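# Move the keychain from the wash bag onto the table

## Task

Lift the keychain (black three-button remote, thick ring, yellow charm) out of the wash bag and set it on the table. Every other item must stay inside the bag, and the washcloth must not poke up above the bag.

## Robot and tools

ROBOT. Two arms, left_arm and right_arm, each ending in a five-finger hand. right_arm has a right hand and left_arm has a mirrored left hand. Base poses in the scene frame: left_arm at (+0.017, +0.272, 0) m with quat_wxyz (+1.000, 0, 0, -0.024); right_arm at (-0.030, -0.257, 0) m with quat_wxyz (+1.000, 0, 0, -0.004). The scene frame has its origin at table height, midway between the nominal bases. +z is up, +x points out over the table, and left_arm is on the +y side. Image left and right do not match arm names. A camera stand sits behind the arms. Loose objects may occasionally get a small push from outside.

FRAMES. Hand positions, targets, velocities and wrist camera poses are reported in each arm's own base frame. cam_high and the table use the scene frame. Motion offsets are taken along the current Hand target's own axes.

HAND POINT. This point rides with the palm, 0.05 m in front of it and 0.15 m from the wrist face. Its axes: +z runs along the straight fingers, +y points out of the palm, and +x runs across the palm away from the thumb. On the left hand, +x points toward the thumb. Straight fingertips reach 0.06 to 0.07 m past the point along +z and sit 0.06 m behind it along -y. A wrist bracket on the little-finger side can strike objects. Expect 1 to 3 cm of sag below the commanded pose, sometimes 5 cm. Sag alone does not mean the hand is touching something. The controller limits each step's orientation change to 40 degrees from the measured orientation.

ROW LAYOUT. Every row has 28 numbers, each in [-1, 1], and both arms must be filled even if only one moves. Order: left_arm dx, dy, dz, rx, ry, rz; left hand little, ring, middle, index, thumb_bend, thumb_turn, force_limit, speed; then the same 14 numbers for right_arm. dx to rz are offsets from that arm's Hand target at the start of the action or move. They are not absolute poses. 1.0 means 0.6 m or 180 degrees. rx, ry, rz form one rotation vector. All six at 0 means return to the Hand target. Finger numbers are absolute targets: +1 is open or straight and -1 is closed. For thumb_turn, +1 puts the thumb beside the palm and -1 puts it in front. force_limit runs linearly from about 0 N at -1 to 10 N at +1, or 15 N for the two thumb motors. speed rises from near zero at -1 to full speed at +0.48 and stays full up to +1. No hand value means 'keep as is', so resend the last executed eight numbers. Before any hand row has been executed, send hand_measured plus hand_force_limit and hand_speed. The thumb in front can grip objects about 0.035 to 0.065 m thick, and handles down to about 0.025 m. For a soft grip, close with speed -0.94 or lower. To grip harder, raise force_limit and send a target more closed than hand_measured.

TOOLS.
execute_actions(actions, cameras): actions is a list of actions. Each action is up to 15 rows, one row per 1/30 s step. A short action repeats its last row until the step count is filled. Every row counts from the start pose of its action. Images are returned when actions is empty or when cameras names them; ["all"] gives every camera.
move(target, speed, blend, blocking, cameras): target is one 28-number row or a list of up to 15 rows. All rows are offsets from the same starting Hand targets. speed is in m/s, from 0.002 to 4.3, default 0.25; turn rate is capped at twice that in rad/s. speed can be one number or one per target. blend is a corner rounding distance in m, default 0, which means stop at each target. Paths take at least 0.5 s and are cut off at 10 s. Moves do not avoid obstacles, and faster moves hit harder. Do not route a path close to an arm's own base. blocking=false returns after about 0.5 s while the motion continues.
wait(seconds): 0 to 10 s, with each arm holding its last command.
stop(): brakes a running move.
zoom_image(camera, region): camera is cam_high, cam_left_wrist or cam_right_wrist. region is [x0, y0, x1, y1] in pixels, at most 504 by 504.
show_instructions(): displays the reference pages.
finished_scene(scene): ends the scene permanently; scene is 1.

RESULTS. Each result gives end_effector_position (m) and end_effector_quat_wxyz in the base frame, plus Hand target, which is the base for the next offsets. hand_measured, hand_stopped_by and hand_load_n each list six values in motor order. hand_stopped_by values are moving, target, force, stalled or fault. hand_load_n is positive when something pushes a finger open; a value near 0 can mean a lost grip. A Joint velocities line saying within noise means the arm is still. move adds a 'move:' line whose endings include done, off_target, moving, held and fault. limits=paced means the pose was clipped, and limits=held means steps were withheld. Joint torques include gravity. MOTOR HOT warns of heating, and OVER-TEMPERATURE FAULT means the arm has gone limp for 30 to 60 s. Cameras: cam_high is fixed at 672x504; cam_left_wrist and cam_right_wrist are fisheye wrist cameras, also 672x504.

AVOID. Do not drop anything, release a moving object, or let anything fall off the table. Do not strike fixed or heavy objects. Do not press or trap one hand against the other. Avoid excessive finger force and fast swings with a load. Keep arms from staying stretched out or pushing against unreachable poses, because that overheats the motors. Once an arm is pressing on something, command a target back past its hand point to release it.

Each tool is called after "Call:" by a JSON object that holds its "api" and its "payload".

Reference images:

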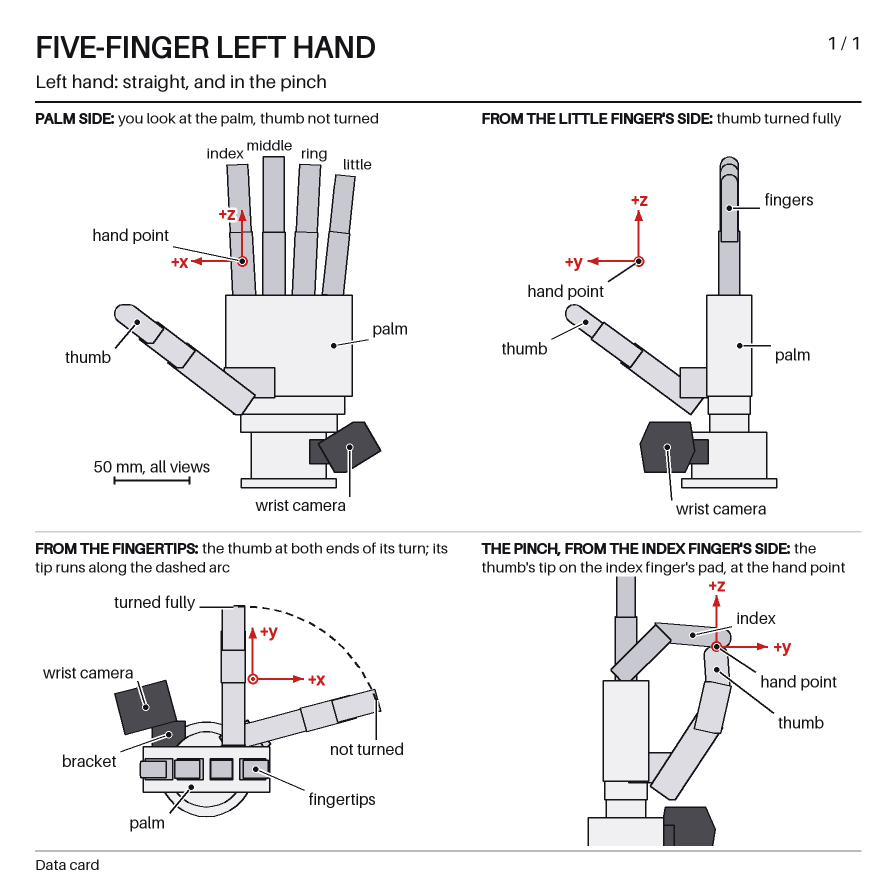

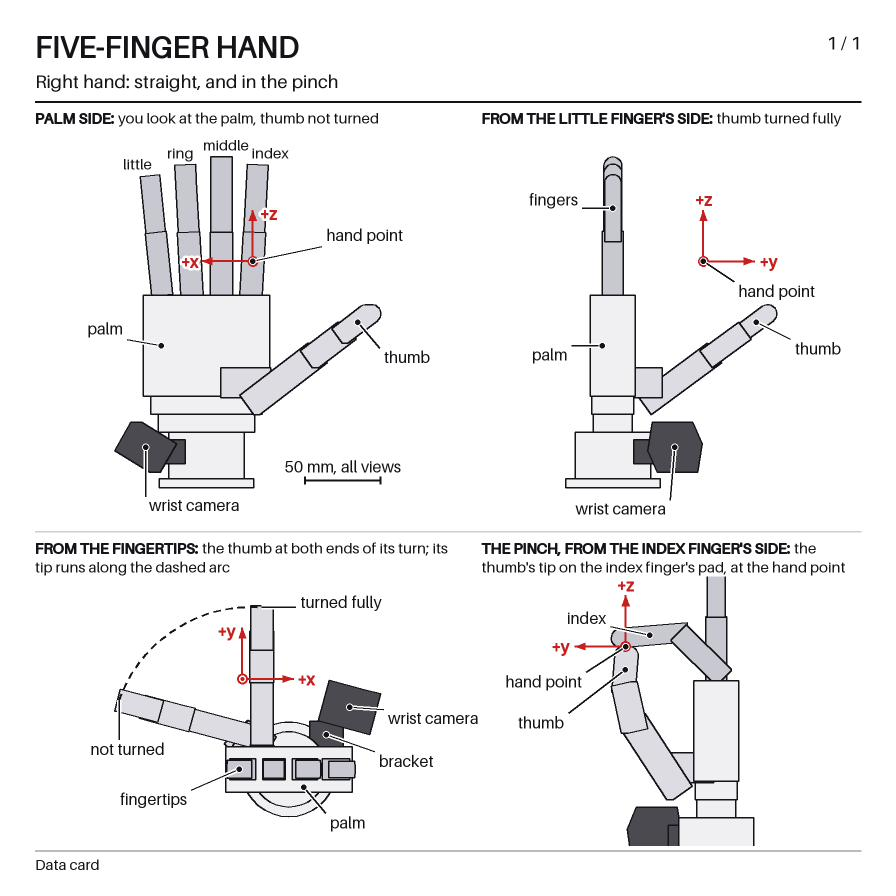

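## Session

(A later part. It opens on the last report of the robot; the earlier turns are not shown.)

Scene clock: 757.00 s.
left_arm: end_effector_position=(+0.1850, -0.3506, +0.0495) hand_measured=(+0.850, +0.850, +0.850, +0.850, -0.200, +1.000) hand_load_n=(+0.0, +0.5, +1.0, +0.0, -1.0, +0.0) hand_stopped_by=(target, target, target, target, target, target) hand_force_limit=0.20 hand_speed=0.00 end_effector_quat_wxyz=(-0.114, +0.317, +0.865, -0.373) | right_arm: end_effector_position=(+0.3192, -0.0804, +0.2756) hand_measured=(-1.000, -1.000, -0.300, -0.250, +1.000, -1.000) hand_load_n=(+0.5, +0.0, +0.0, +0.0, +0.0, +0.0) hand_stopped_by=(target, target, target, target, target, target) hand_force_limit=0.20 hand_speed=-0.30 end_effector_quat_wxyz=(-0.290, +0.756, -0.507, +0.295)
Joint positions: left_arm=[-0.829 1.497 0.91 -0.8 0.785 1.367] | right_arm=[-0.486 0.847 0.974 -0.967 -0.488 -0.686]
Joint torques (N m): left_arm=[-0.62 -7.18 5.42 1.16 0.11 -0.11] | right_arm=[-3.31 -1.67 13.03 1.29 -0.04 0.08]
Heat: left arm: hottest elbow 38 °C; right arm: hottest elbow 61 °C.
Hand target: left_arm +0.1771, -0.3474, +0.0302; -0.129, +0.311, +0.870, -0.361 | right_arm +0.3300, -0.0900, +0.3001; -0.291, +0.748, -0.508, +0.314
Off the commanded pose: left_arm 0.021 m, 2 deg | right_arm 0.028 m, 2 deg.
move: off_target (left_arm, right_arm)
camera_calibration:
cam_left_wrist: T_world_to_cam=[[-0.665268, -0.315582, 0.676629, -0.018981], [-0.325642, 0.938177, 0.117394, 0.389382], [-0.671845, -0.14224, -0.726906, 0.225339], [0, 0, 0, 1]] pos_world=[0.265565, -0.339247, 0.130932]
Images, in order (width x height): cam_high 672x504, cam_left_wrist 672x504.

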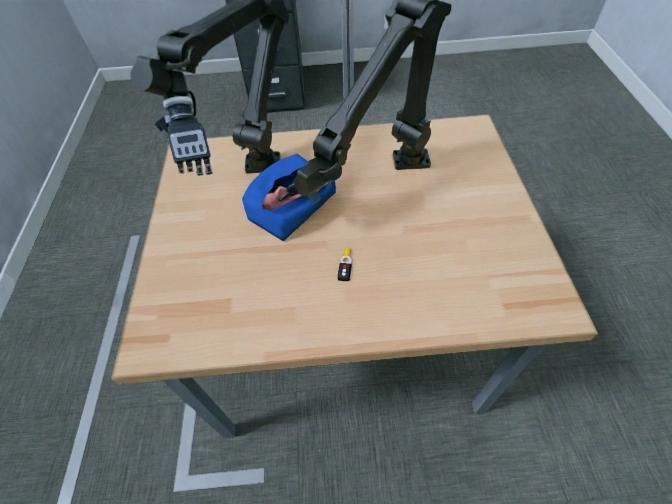

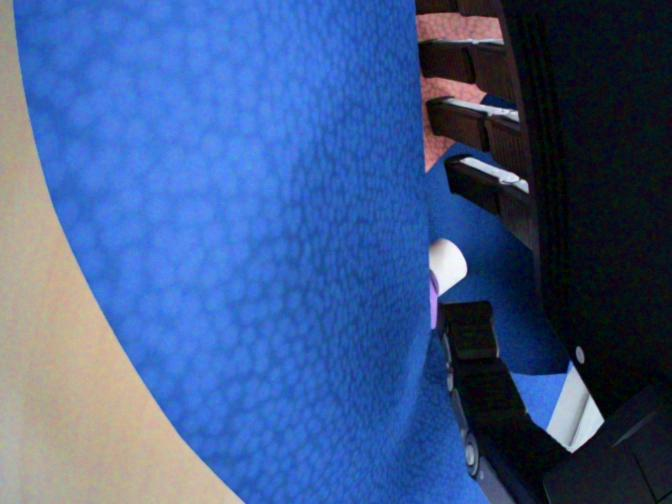

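Call:
{"api": "move", "payload": {"target": [0,0,-0.26,0,0,0,0.85,0.85,0.85,0.85,-0.2,1,0.2,0,0,0,0,0,0,0,-1,-1,-0.3,-0.25,1,-1,0.2,-0.3], "speed": 0.12, "cameras": ["cam_high","cam_left_wrist"]}}

Scene clock: 761.93 s.
left_arm: end_effector_position=(+0.2334, -0.2559, +0.1268) hand_measured=(+0.850, +0.850, +0.850, +0.850, -0.200, +1.000) hand_load_n=(+0.0, +0.0, +0.0, +0.0, +0.0, +0.0) hand_stopped_by=(target, target, target, target, target, target) hand_force_limit=0.20 hand_speed=0.00 end_effector_quat_wxyz=(-0.145, +0.299, +0.874, -0.355) | right_arm: end_effector_position=(+0.3192, -0.0804, +0.2756) hand_measured=(-1.000, -1.000, -0.300, -0.250, +1.000, -1.000) hand_load_n=(+0.0, +0.0, +0.0, +0.0, +0.0, +0.0) hand_stopped_by=(target, target, target, target, target, target) hand_force_limit=0.20 hand_speed=-0.30 end_effector_quat_wxyz=(-0.290, +0.756, -0.507, +0.295)
Joint positions: left_arm=[-0.567 1.433 1.067 -1.355 0.776 1.725] | right_arm=[-0.486 0.847 0.974 -0.967 -0.488 -0.686]
Joint torques (N m): left_arm=[0.79 -8.94 10.97 -0.66 0.46 0.18] | right_arm=[-3.31 -1.79 13 1.22 -0.03 0.04]
Heat: left arm: hottest elbow 38 °C; right arm: hottest elbow 61 °C.
Hand target: left_arm +0.2470, -0.2618, +0.1403; -0.129, +0.311, +0.870, -0.361 | right_arm +0.3300, -0.0900, +0.3001; -0.291, +0.748, -0.508, +0.314
Off the commanded pose: left_arm 0.020 m, 3 deg | right_arm 0.028 m, 2 deg.
move: off_target (left_arm, right_arm)
camera_calibration:
cam_left_wrist: T_world_to_cam=[[-0.625564, -0.363921, 0.690095, -0.0326443], [-0.325744, 0.925586, 0.192824, 0.294332], [-0.708915, -0.104171, -0.697558, 0.342116], [0, 0, 0, 1]] pos_world=[0.317987, -0.248671, 0.204419]
Images, in order (width x height): cam_high 672x504, cam_left_wrist 672x504.

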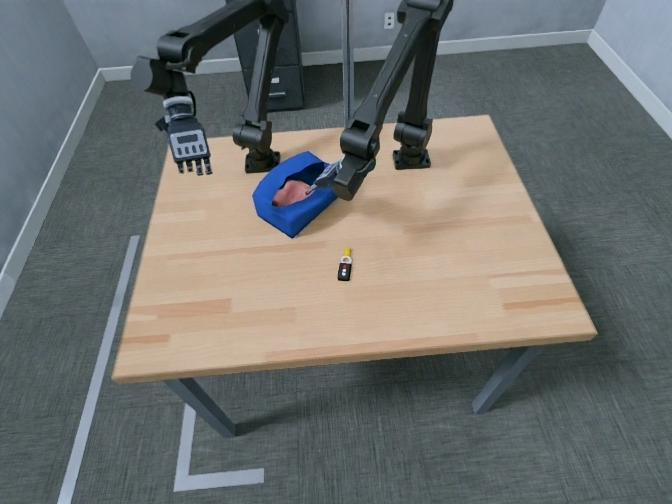

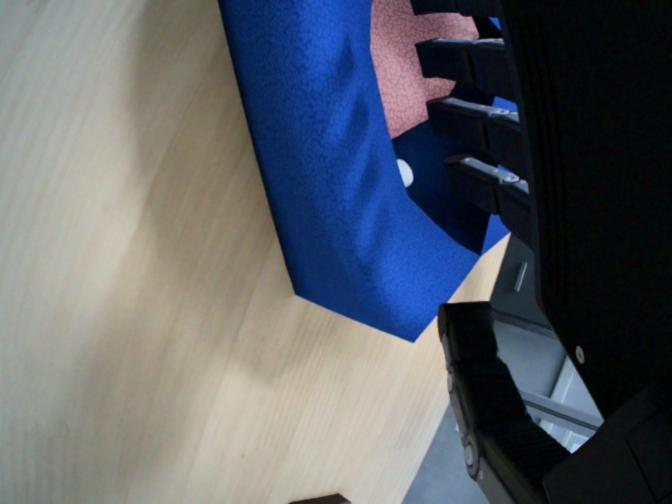

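Call:
{"api": "zoom_image", "payload": {"camera": "cam_high", "region": [236, 140, 366, 250]}}

Call:
{"api": "zoom_image", "payload": {"camera": "cam_left_wrist", "region": [200, 0, 560, 350]}}

Scaled by 3.877 from the camera's 672x504 image, which has a finer 960x720 frame.

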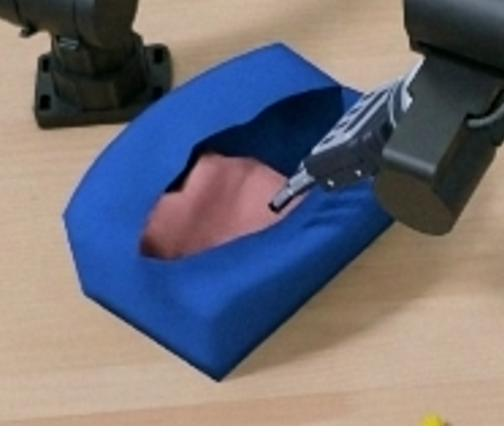

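Scaled by 1.400 from the camera's 672x504 image, which has a finer 960x720 frame.

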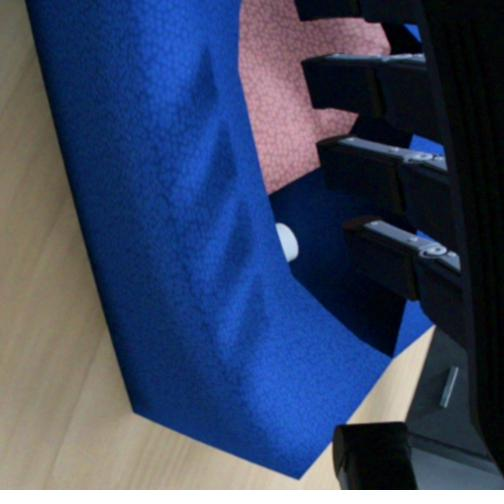

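Call:
{"api": "move", "payload": {"target": [[0,0,-0.07,0,0,0,0.85,0.85,0.85,0.85,-0.2,1,0.2,0,0,0,0,0,0,0,-1,-1,-0.3,-0.25,1,-1,0.2,-0.3],[-0.1123,0.0618,-0.0382,0.194,0,0,0.85,0.85,0.85,0.85,-0.2,1,0.2,0,0,0,0,0,0,0,-1,-1,-0.3,-0.25,1,-1,0.2,-0.3]], "speed": 0.25, "blend": 0.02, "cameras": ["cam_high","cam_left_wrist"]}}

Scene clock: 768.53 s.
left_arm: end_effector_position=(+0.3101, -0.2686, +0.1260) hand_measured=(+0.850, +0.850, +0.850, +0.850, -0.200, +1.000) hand_load_n=(+0.0, +0.0, +0.0, +0.0, +0.0, +0.0) hand_stopped_by=(target, target, target, target, target, target) hand_force_limit=0.20 hand_speed=0.00 end_effector_quat_wxyz=(-0.181, +0.188, +0.793, -0.550) | right_arm: end_effector_position=(+0.3192, -0.0804, +0.2756) hand_measured=(-1.000, -1.000, -0.300, -0.250, +1.000, -1.000) hand_load_n=(+0.0, +0.0, +0.0, +0.0, +0.0, +0.0) hand_stopped_by=(target, target, target, target, target, target) hand_force_limit=0.20 hand_speed=-0.30 end_effector_quat_wxyz=(-0.290, +0.756, -0.507, +0.295)
Joint positions: left_arm=[-0.331 1.749 1.246 -1.625 1.171 2.081] | right_arm=[-0.486 0.847 0.974 -0.967 -0.488 -0.686]
Joint torques (N m): left_arm=[0.44 -11.28 9.85 -0.46 0.8 0.18] | right_arm=[-2.96 -1.73 12.93 1.2 -0.07 0.04]
Heat: left arm: hottest elbow 38 °C; right arm: hottest elbow 61 °C.
Hand target: left_arm +0.3261, -0.2718, +0.1303; -0.216, +0.258, +0.721, -0.605 | right_arm +0.3300, -0.0900, +0.3001; -0.291, +0.748, -0.508, +0.314
Off the commanded pose: left_arm 0.017 m, 14 deg | right_arm 0.028 m, 2 deg.
joint sent to its limit (left arm) — joint 6 (wrist roll), upper limit. The joint targets are off in orientation, not in position.
move: off_target (left_arm, right_arm)
camera_calibration:
cam_left_wrist: T_world_to_cam=[[-0.343877, -0.16601, 0.924223, -0.0523916], [-0.46465, 0.885386, -0.013849, 0.38957], [-0.815995, -0.434203, -0.381601, 0.299417], [0, 0, 0, 1]] pos_world=[0.40732, -0.22361, 0.168074]
Images, in order (width x height): cam_high 672x504, cam_left_wrist 672x504.

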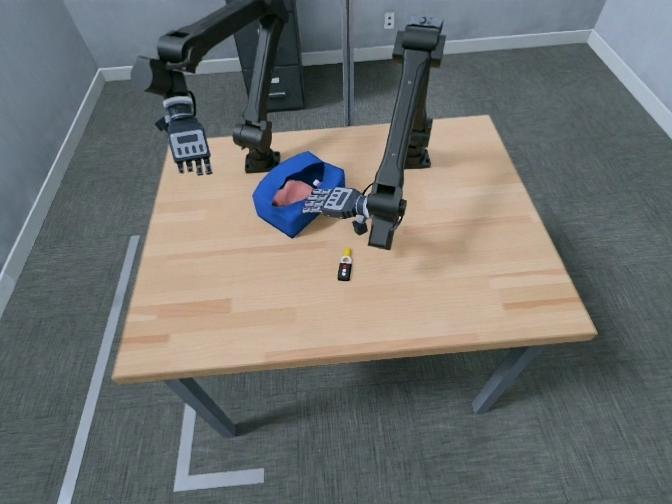

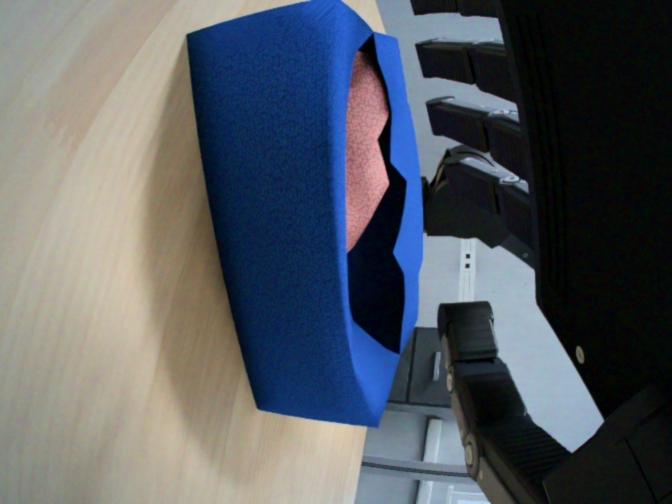

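Call:
{"api": "zoom_image", "payload": {"camera": "cam_left_wrist", "region": [300, 0, 460, 370]}}

Call:
{"api": "zoom_image", "payload": {"camera": "cam_high", "region": [236, 140, 366, 250]}}

Scaled by 1.362 from the camera's 672x504 image, which has a finer 960x720 frame.

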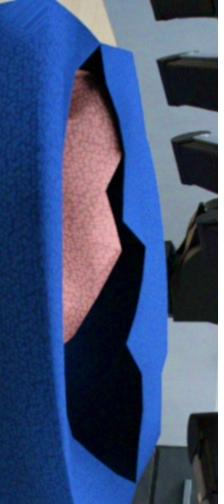

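Scaled by 3.877 from the camera's 672x504 image, which has a finer 960x720 frame.

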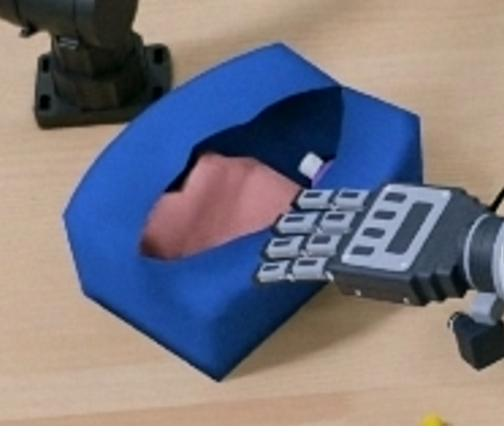

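Call:
{"api": "move", "payload": {"target": [[0.0377,-0.1458,0.1585,-0.3054,0.0183,0.0141,0.85,0.85,0.85,0.85,-0.2,1,0.2,0,0,0,0,0,0,0,-1,-1,-0.3,-0.25,1,-1,0.2,-0.3],[0.0377,0.0757,0.1975,-0.3054,0.0183,0.0141,0.85,0.85,0.85,0.85,-0.2,1,0.2,0,0,0,0,0,0,0,-1,-1,-0.3,-0.25,1,-1,0.2,-0.3]], "speed": [0.3,0.12], "blend": 0.01, "cameras": ["cam_high","cam_left_wrist"]}}

Scene clock: 791.43 s.
left_arm: end_effector_position=(+0.2410, -0.3410, +0.0743) hand_measured=(+0.850, +0.850, +0.850, +0.850, -0.200, +1.000) hand_load_n=(+0.0, -0.5, -0.5, +0.0, +0.0, +0.0) hand_stopped_by=(target, target, target, target, target, target) hand_force_limit=0.20 hand_speed=0.00 end_effector_quat_wxyz=(-0.075, +0.368, +0.904, -0.202) | right_arm: end_effector_position=(+0.3192, -0.0804, +0.2756) hand_measured=(-1.000, -1.000, -0.300, -0.250, +1.000, -1.000) hand_load_n=(+0.0, +0.0, +0.5, +0.0, -0.5, +0.0) hand_stopped_by=(target, target, target, target, target, target) hand_force_limit=0.20 hand_speed=-0.30 end_effector_quat_wxyz=(-0.290, +0.756, -0.507, +0.295)
Joint positions: left_arm=[-0.882 1.57 1.14 -1.076 0.431 1.447] | right_arm=[-0.486 0.847 0.974 -0.967 -0.488 -0.686]
Joint torques (N m): left_arm=[-0.56 -10.05 7.09 0.49 0.2 -0.11] | right_arm=[-3.43 -1.85 12.93 1.22 -0.06 0.07]
Heat: left arm: hottest elbow 38 °C; right arm: hottest elbow 61 °C.
Hand target: left_arm +0.2396, -0.3417, +0.0650; -0.079, +0.361, +0.907, -0.201 | right_arm +0.3300, -0.0900, +0.3001; -0.291, +0.748, -0.508, +0.314
Off the commanded pose: left_arm 0.010 m, 1 deg | right_arm 0.028 m, 2 deg.
move: off_target (right_arm)
camera_calibration:
cam_left_wrist: T_world_to_cam=[[-0.814909, -0.418567, 0.400904, 0.0259021], [-0.306101, 0.898182, 0.31555, 0.362526], [-0.492164, 0.134428, -0.860061, 0.34331], [0, 0, 0, 1]] pos_world=[0.301042, -0.360923, 0.170488]
Images, in order (width x height): cam_high 672x504, cam_left_wrist 672x504.

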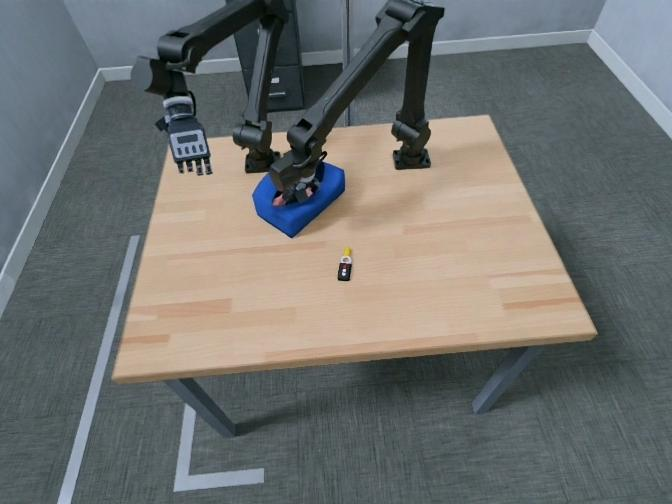

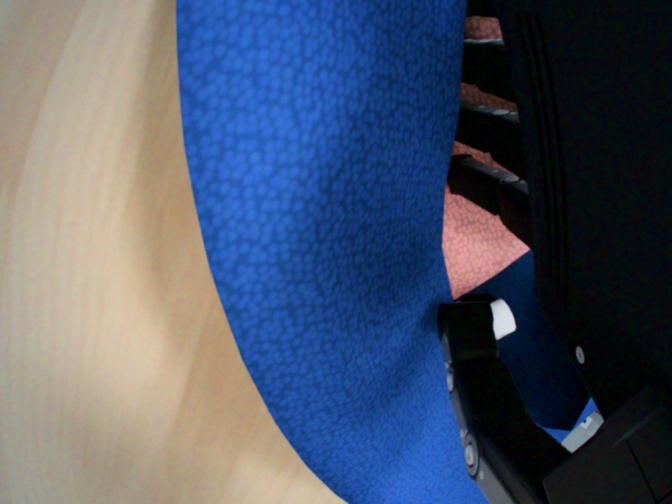

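Call:
{"api": "move", "payload": {"target": [[0.0667,0,0,0,0,0,0.85,0.85,0.85,0.85,-0.2,1,0.2,0,0,0,0,0,0,0,-1,-1,-0.3,-0.25,1,-1,0.2,-0.3],[0.0667,0,-0.24,0,0,0,0.85,0.85,0.85,0.85,-0.2,1,0.2,0,0,0,0,0,0,0,-1,-1,-0.3,-0.25,1,-1,0.2,-0.3]], "speed": [0.06,0.12], "cameras": ["cam_high","cam_left_wrist"]}}

Scene clock: 795.73 s.
left_arm: end_effector_position=(+0.2396, -0.2613, +0.1793) hand_measured=(+0.850, +0.850, +0.850, +0.850, -0.200, +1.000) hand_load_n=(+0.0, +0.0, +0.0, +0.0, +0.0, +0.0) hand_stopped_by=(target, target, target, target, target, target) hand_force_limit=0.20 hand_speed=0.00 end_effector_quat_wxyz=(-0.099, +0.349, +0.912, -0.190) | right_arm: end_effector_position=(+0.3192, -0.0804, +0.2756) hand_measured=(-1.000, -1.000, -0.300, -0.250, +1.000, -1.000) hand_load_n=(+0.0, +0.0, +0.0, +0.0, +0.0, +0.0) hand_stopped_by=(target, target, target, target, target, target) hand_force_limit=0.20 hand_speed=-0.30 end_effector_quat_wxyz=(-0.290, +0.756, -0.507, +0.295)
Joint positions: left_arm=[-0.752 1.389 1.225 -1.45 0.431 1.559] | right_arm=[-0.486 0.847 0.974 -0.967 -0.488 -0.686]
Joint torques (N m): left_arm=[0.09 -9.17 12.19 -0.59 0.37 0.22] | right_arm=[-3.55 -1.32 12.98 1.21 -0.03 0.02]
Heat: left arm: hottest elbow 38 °C; right arm: hottest elbow 61 °C.
Hand target: left_arm +0.2522, -0.2699, +0.1954; -0.080, +0.361, +0.907, -0.201 | right_arm +0.3300, -0.0900, +0.3001; -0.291, +0.748, -0.508, +0.314
Off the commanded pose: left_arm 0.022 m, 3 deg | right_arm 0.028 m, 2 deg.
move: off_target (left_arm, right_arm)
camera_calibration:
cam_left_wrist: T_world_to_cam=[[-0.785814, -0.459652, 0.413783, -0.00393813], [-0.317233, 0.873902, 0.368319, 0.24428], [-0.530904, 0.158165, -0.832541, 0.432787], [0, 0, 0, 1]] pos_world=[0.304168, -0.283739, 0.27197]
Images, in order (width x height): cam_high 672x504, cam_left_wrist 672x504.

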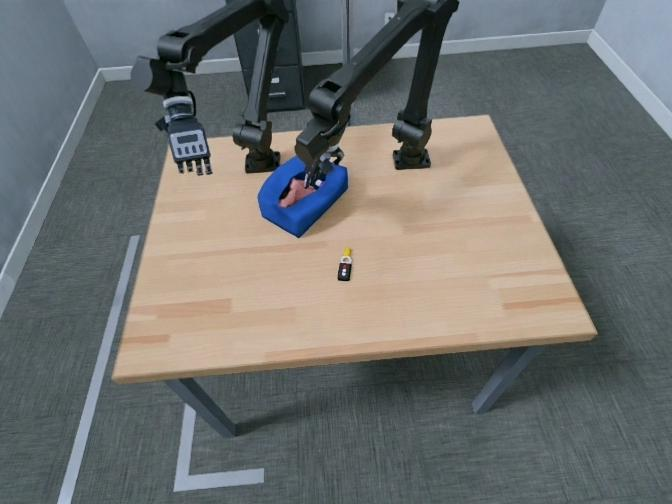

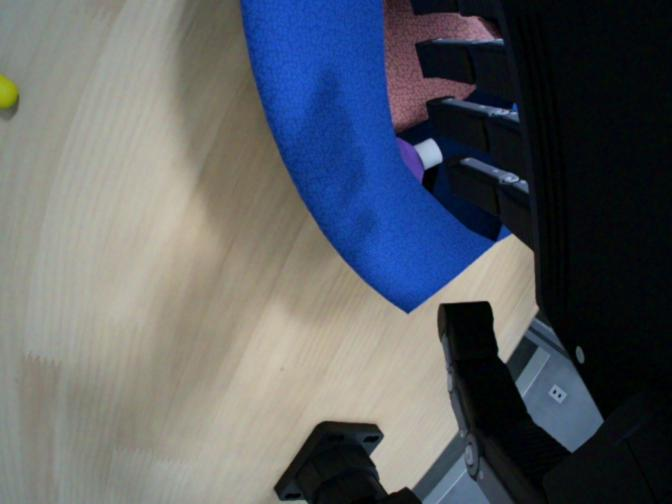

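Call:
{"api": "move", "payload": {"target": [-0.0853,0.1357,0.0563,0.3054,0,0,0.85,0.85,0.85,0.85,-0.2,1,0.2,0,0,0,0,0,0,0,-1,-1,-0.3,-0.25,1,-1,0.2,-0.3], "speed": 0.3, "cameras": ["cam_high","cam_left_wrist"]}}

Scene clock: 798.93 s.
left_arm: end_effector_position=(+0.3175, -0.2589, +0.1253) hand_measured=(+0.850, +0.850, +0.850, +0.850, -0.200, +1.000) hand_load_n=(+0.0, +0.0, +0.0, +0.0, +0.0, +0.0) hand_stopped_by=(target, target, target, target, target, target) hand_force_limit=0.20 hand_speed=0.00 end_effector_quat_wxyz=(-0.186, +0.197, +0.806, -0.527) | right_arm: end_effector_position=(+0.3192, -0.0804, +0.2756) hand_measured=(-1.000, -1.000, -0.300, -0.250, +1.000, -1.000) hand_load_n=(+0.0, +0.0, +0.0, +0.0, +0.0, +0.0) hand_stopped_by=(target, target, target, target, target, target) hand_force_limit=0.20 hand_speed=-0.30 end_effector_quat_wxyz=(-0.290, +0.756, -0.507, +0.295)
Joint positions: left_arm=[-0.323 1.759 1.279 -1.65 1.112 2.081] | right_arm=[-0.486 0.847 0.974 -0.967 -0.488 -0.686]
Joint torques (N m): left_arm=[0.03 -11.22 9.66 -1.33 0.8 0.18] | right_arm=[-3.25 -1.38 12.93 1.18 -0.05 0.08]
Heat: left arm: hottest elbow 38 °C; right arm: hottest elbow 61 °C.
Hand target: left_arm +0.3302, -0.2618, +0.1305; -0.237, +0.283, +0.712, -0.597 | right_arm +0.3300, -0.0900, +0.3001; -0.291, +0.748, -0.508, +0.314
Off the commanded pose: left_arm 0.014 m, 18 deg | right_arm 0.028 m, 2 deg.
joint sent to its limit (left arm) — joint 6 (wrist roll), upper limit. The joint targets are off in orientation, not in position.
move: off_target (left_arm, right_arm)
camera_calibration:
cam_left_wrist: T_world_to_cam=[[-0.362405, -0.202047, 0.909857, -0.0492233], [-0.44363, 0.895934, 0.0222531, 0.375932], [-0.819668, -0.395575, -0.414325, 0.32465], [0, 0, 0, 1]] pos_world=[0.415041, -0.218332, 0.170931]
Images, in order (width x height): cam_high 672x504, cam_left_wrist 672x504.

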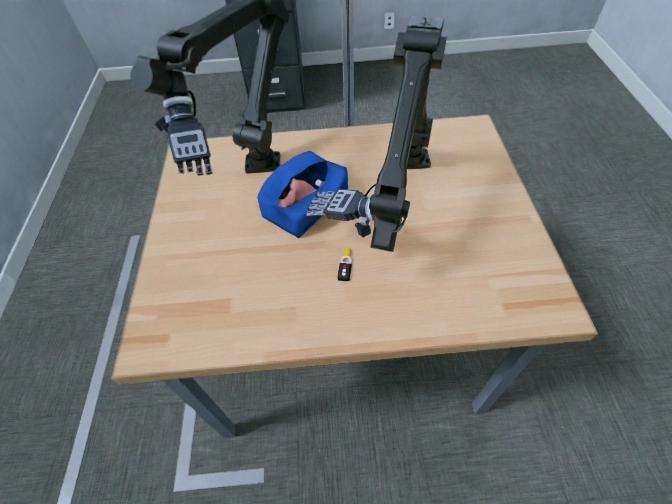

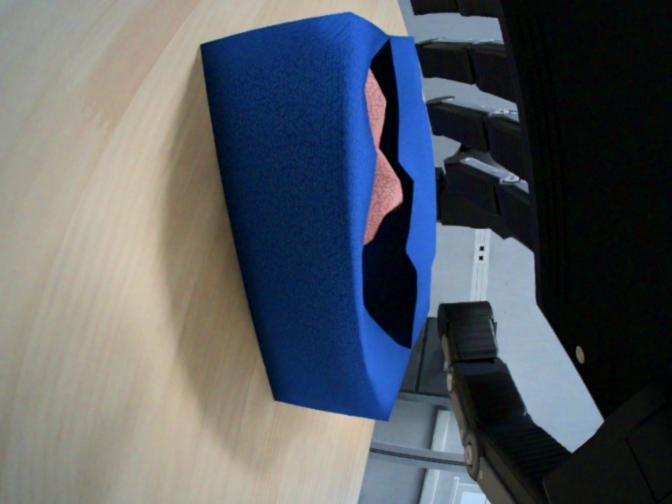

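Call:
{"api": "zoom_image", "payload": {"camera": "cam_left_wrist", "region": [300, 0, 460, 370]}}

Call:
{"api": "zoom_image", "payload": {"camera": "cam_high", "region": [236, 140, 366, 250]}}

Scaled by 1.362 from the camera's 672x504 image, which has a finer 960x720 frame.

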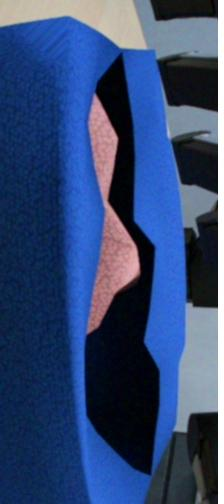

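Scaled by 3.877 from the camera's 672x504 image, which has a finer 960x720 frame.

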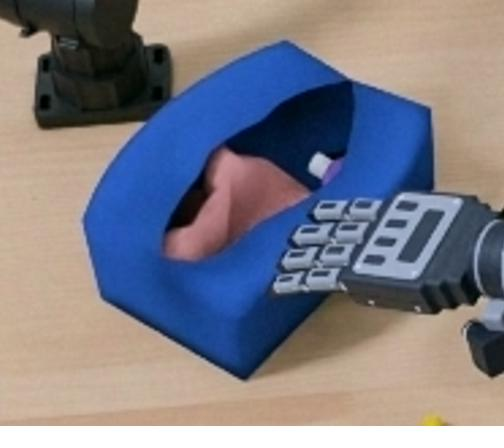

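Call:
{"api": "move", "payload": {"target": [0.0432,-0.1722,-0.1753,-0.15,0,0,0.85,0.85,0.85,0.85,-0.2,1,0.2,0,0,0,0,0,0,0,-1,-1,-0.3,-0.25,1,-1,0.2,-0.3], "speed": 0.25, "cameras": ["cam_high","cam_left_wrist"]}}

Scene clock: 801.97 s.
left_arm: end_effector_position=(+0.3622, -0.1832, +0.2367) hand_measured=(+0.850, +0.850, +0.850, +0.850, -0.200, +1.000) hand_load_n=(+0.0, +0.0, +0.0, +0.0, +0.0, +0.0) hand_stopped_by=(target, target, target, target, target, target) hand_force_limit=0.20 hand_speed=0.00 end_effector_quat_wxyz=(-0.034, +0.293, +0.876, -0.381) | right_arm: end_effector_position=(+0.3192, -0.0804, +0.2756) hand_measured=(-1.000, -1.000, -0.300, -0.250, +1.000, -1.000) hand_load_n=(+0.0, +0.0, +0.0, +0.0, +0.0, +0.0) hand_stopped_by=(target, target, target, target, target, target) hand_force_limit=0.20 hand_speed=-0.30 end_effector_quat_wxyz=(-0.290, +0.756, -0.507, +0.295)
Joint positions: left_arm=[-0.251 1.485 1.432 -1.677 0.773 2.032] | right_arm=[-0.486 0.847 0.974 -0.967 -0.488 -0.686]
Joint torques (N m): left_arm=[-0.21 -10.05 11.52 -0.64 0.47 -0.11] | right_arm=[-3.55 -2.08 12.98 1.22 -0.06 0.06]
Heat: left arm: hottest elbow 39 °C; right arm: hottest elbow 61 °C.
Hand target: left_arm +0.3701, -0.1817, +0.2505; -0.164, +0.331, +0.832, -0.414 | right_arm +0.3300, -0.0900, +0.3001; -0.291, +0.748, -0.508, +0.314
Off the commanded pose: left_arm 0.016 m, 17 deg | right_arm 0.028 m, 2 deg.
joint sent to its limit (left arm) — joint 4 (wrist pitch), lower limit. The joint targets are off in orientation, not in position.
move: off_target (left_arm, right_arm)
camera_calibration:
cam_left_wrist: T_world_to_cam=[[-0.705405, -0.35734, 0.612137, 0.047149], [-0.434472, 0.900341, 0.0249102, 0.322409], [-0.560034, -0.248385, -0.790359, 0.459404], [0, 0, 0, 1]] pos_world=[0.430619, -0.159321, 0.326201]
Images, in order (width x height): cam_high 672x504, cam_left_wrist 672x504.

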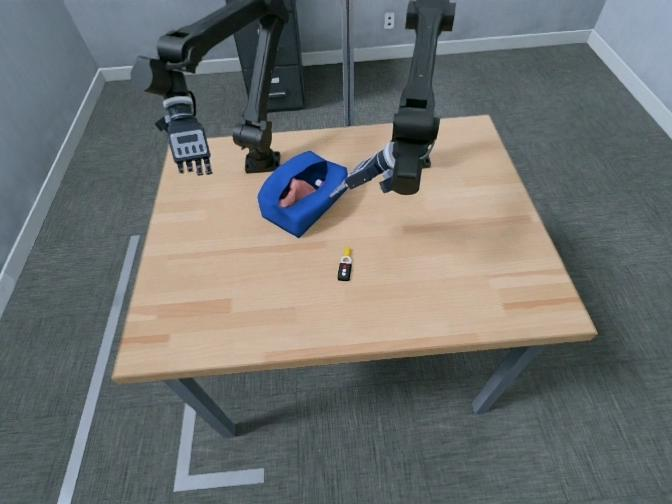

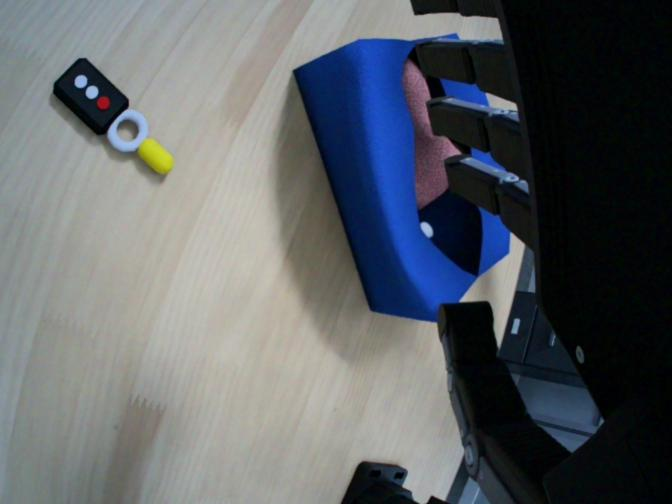

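Call:
{"api": "finished_scene", "payload": {}}

The scene is finished: the task was done.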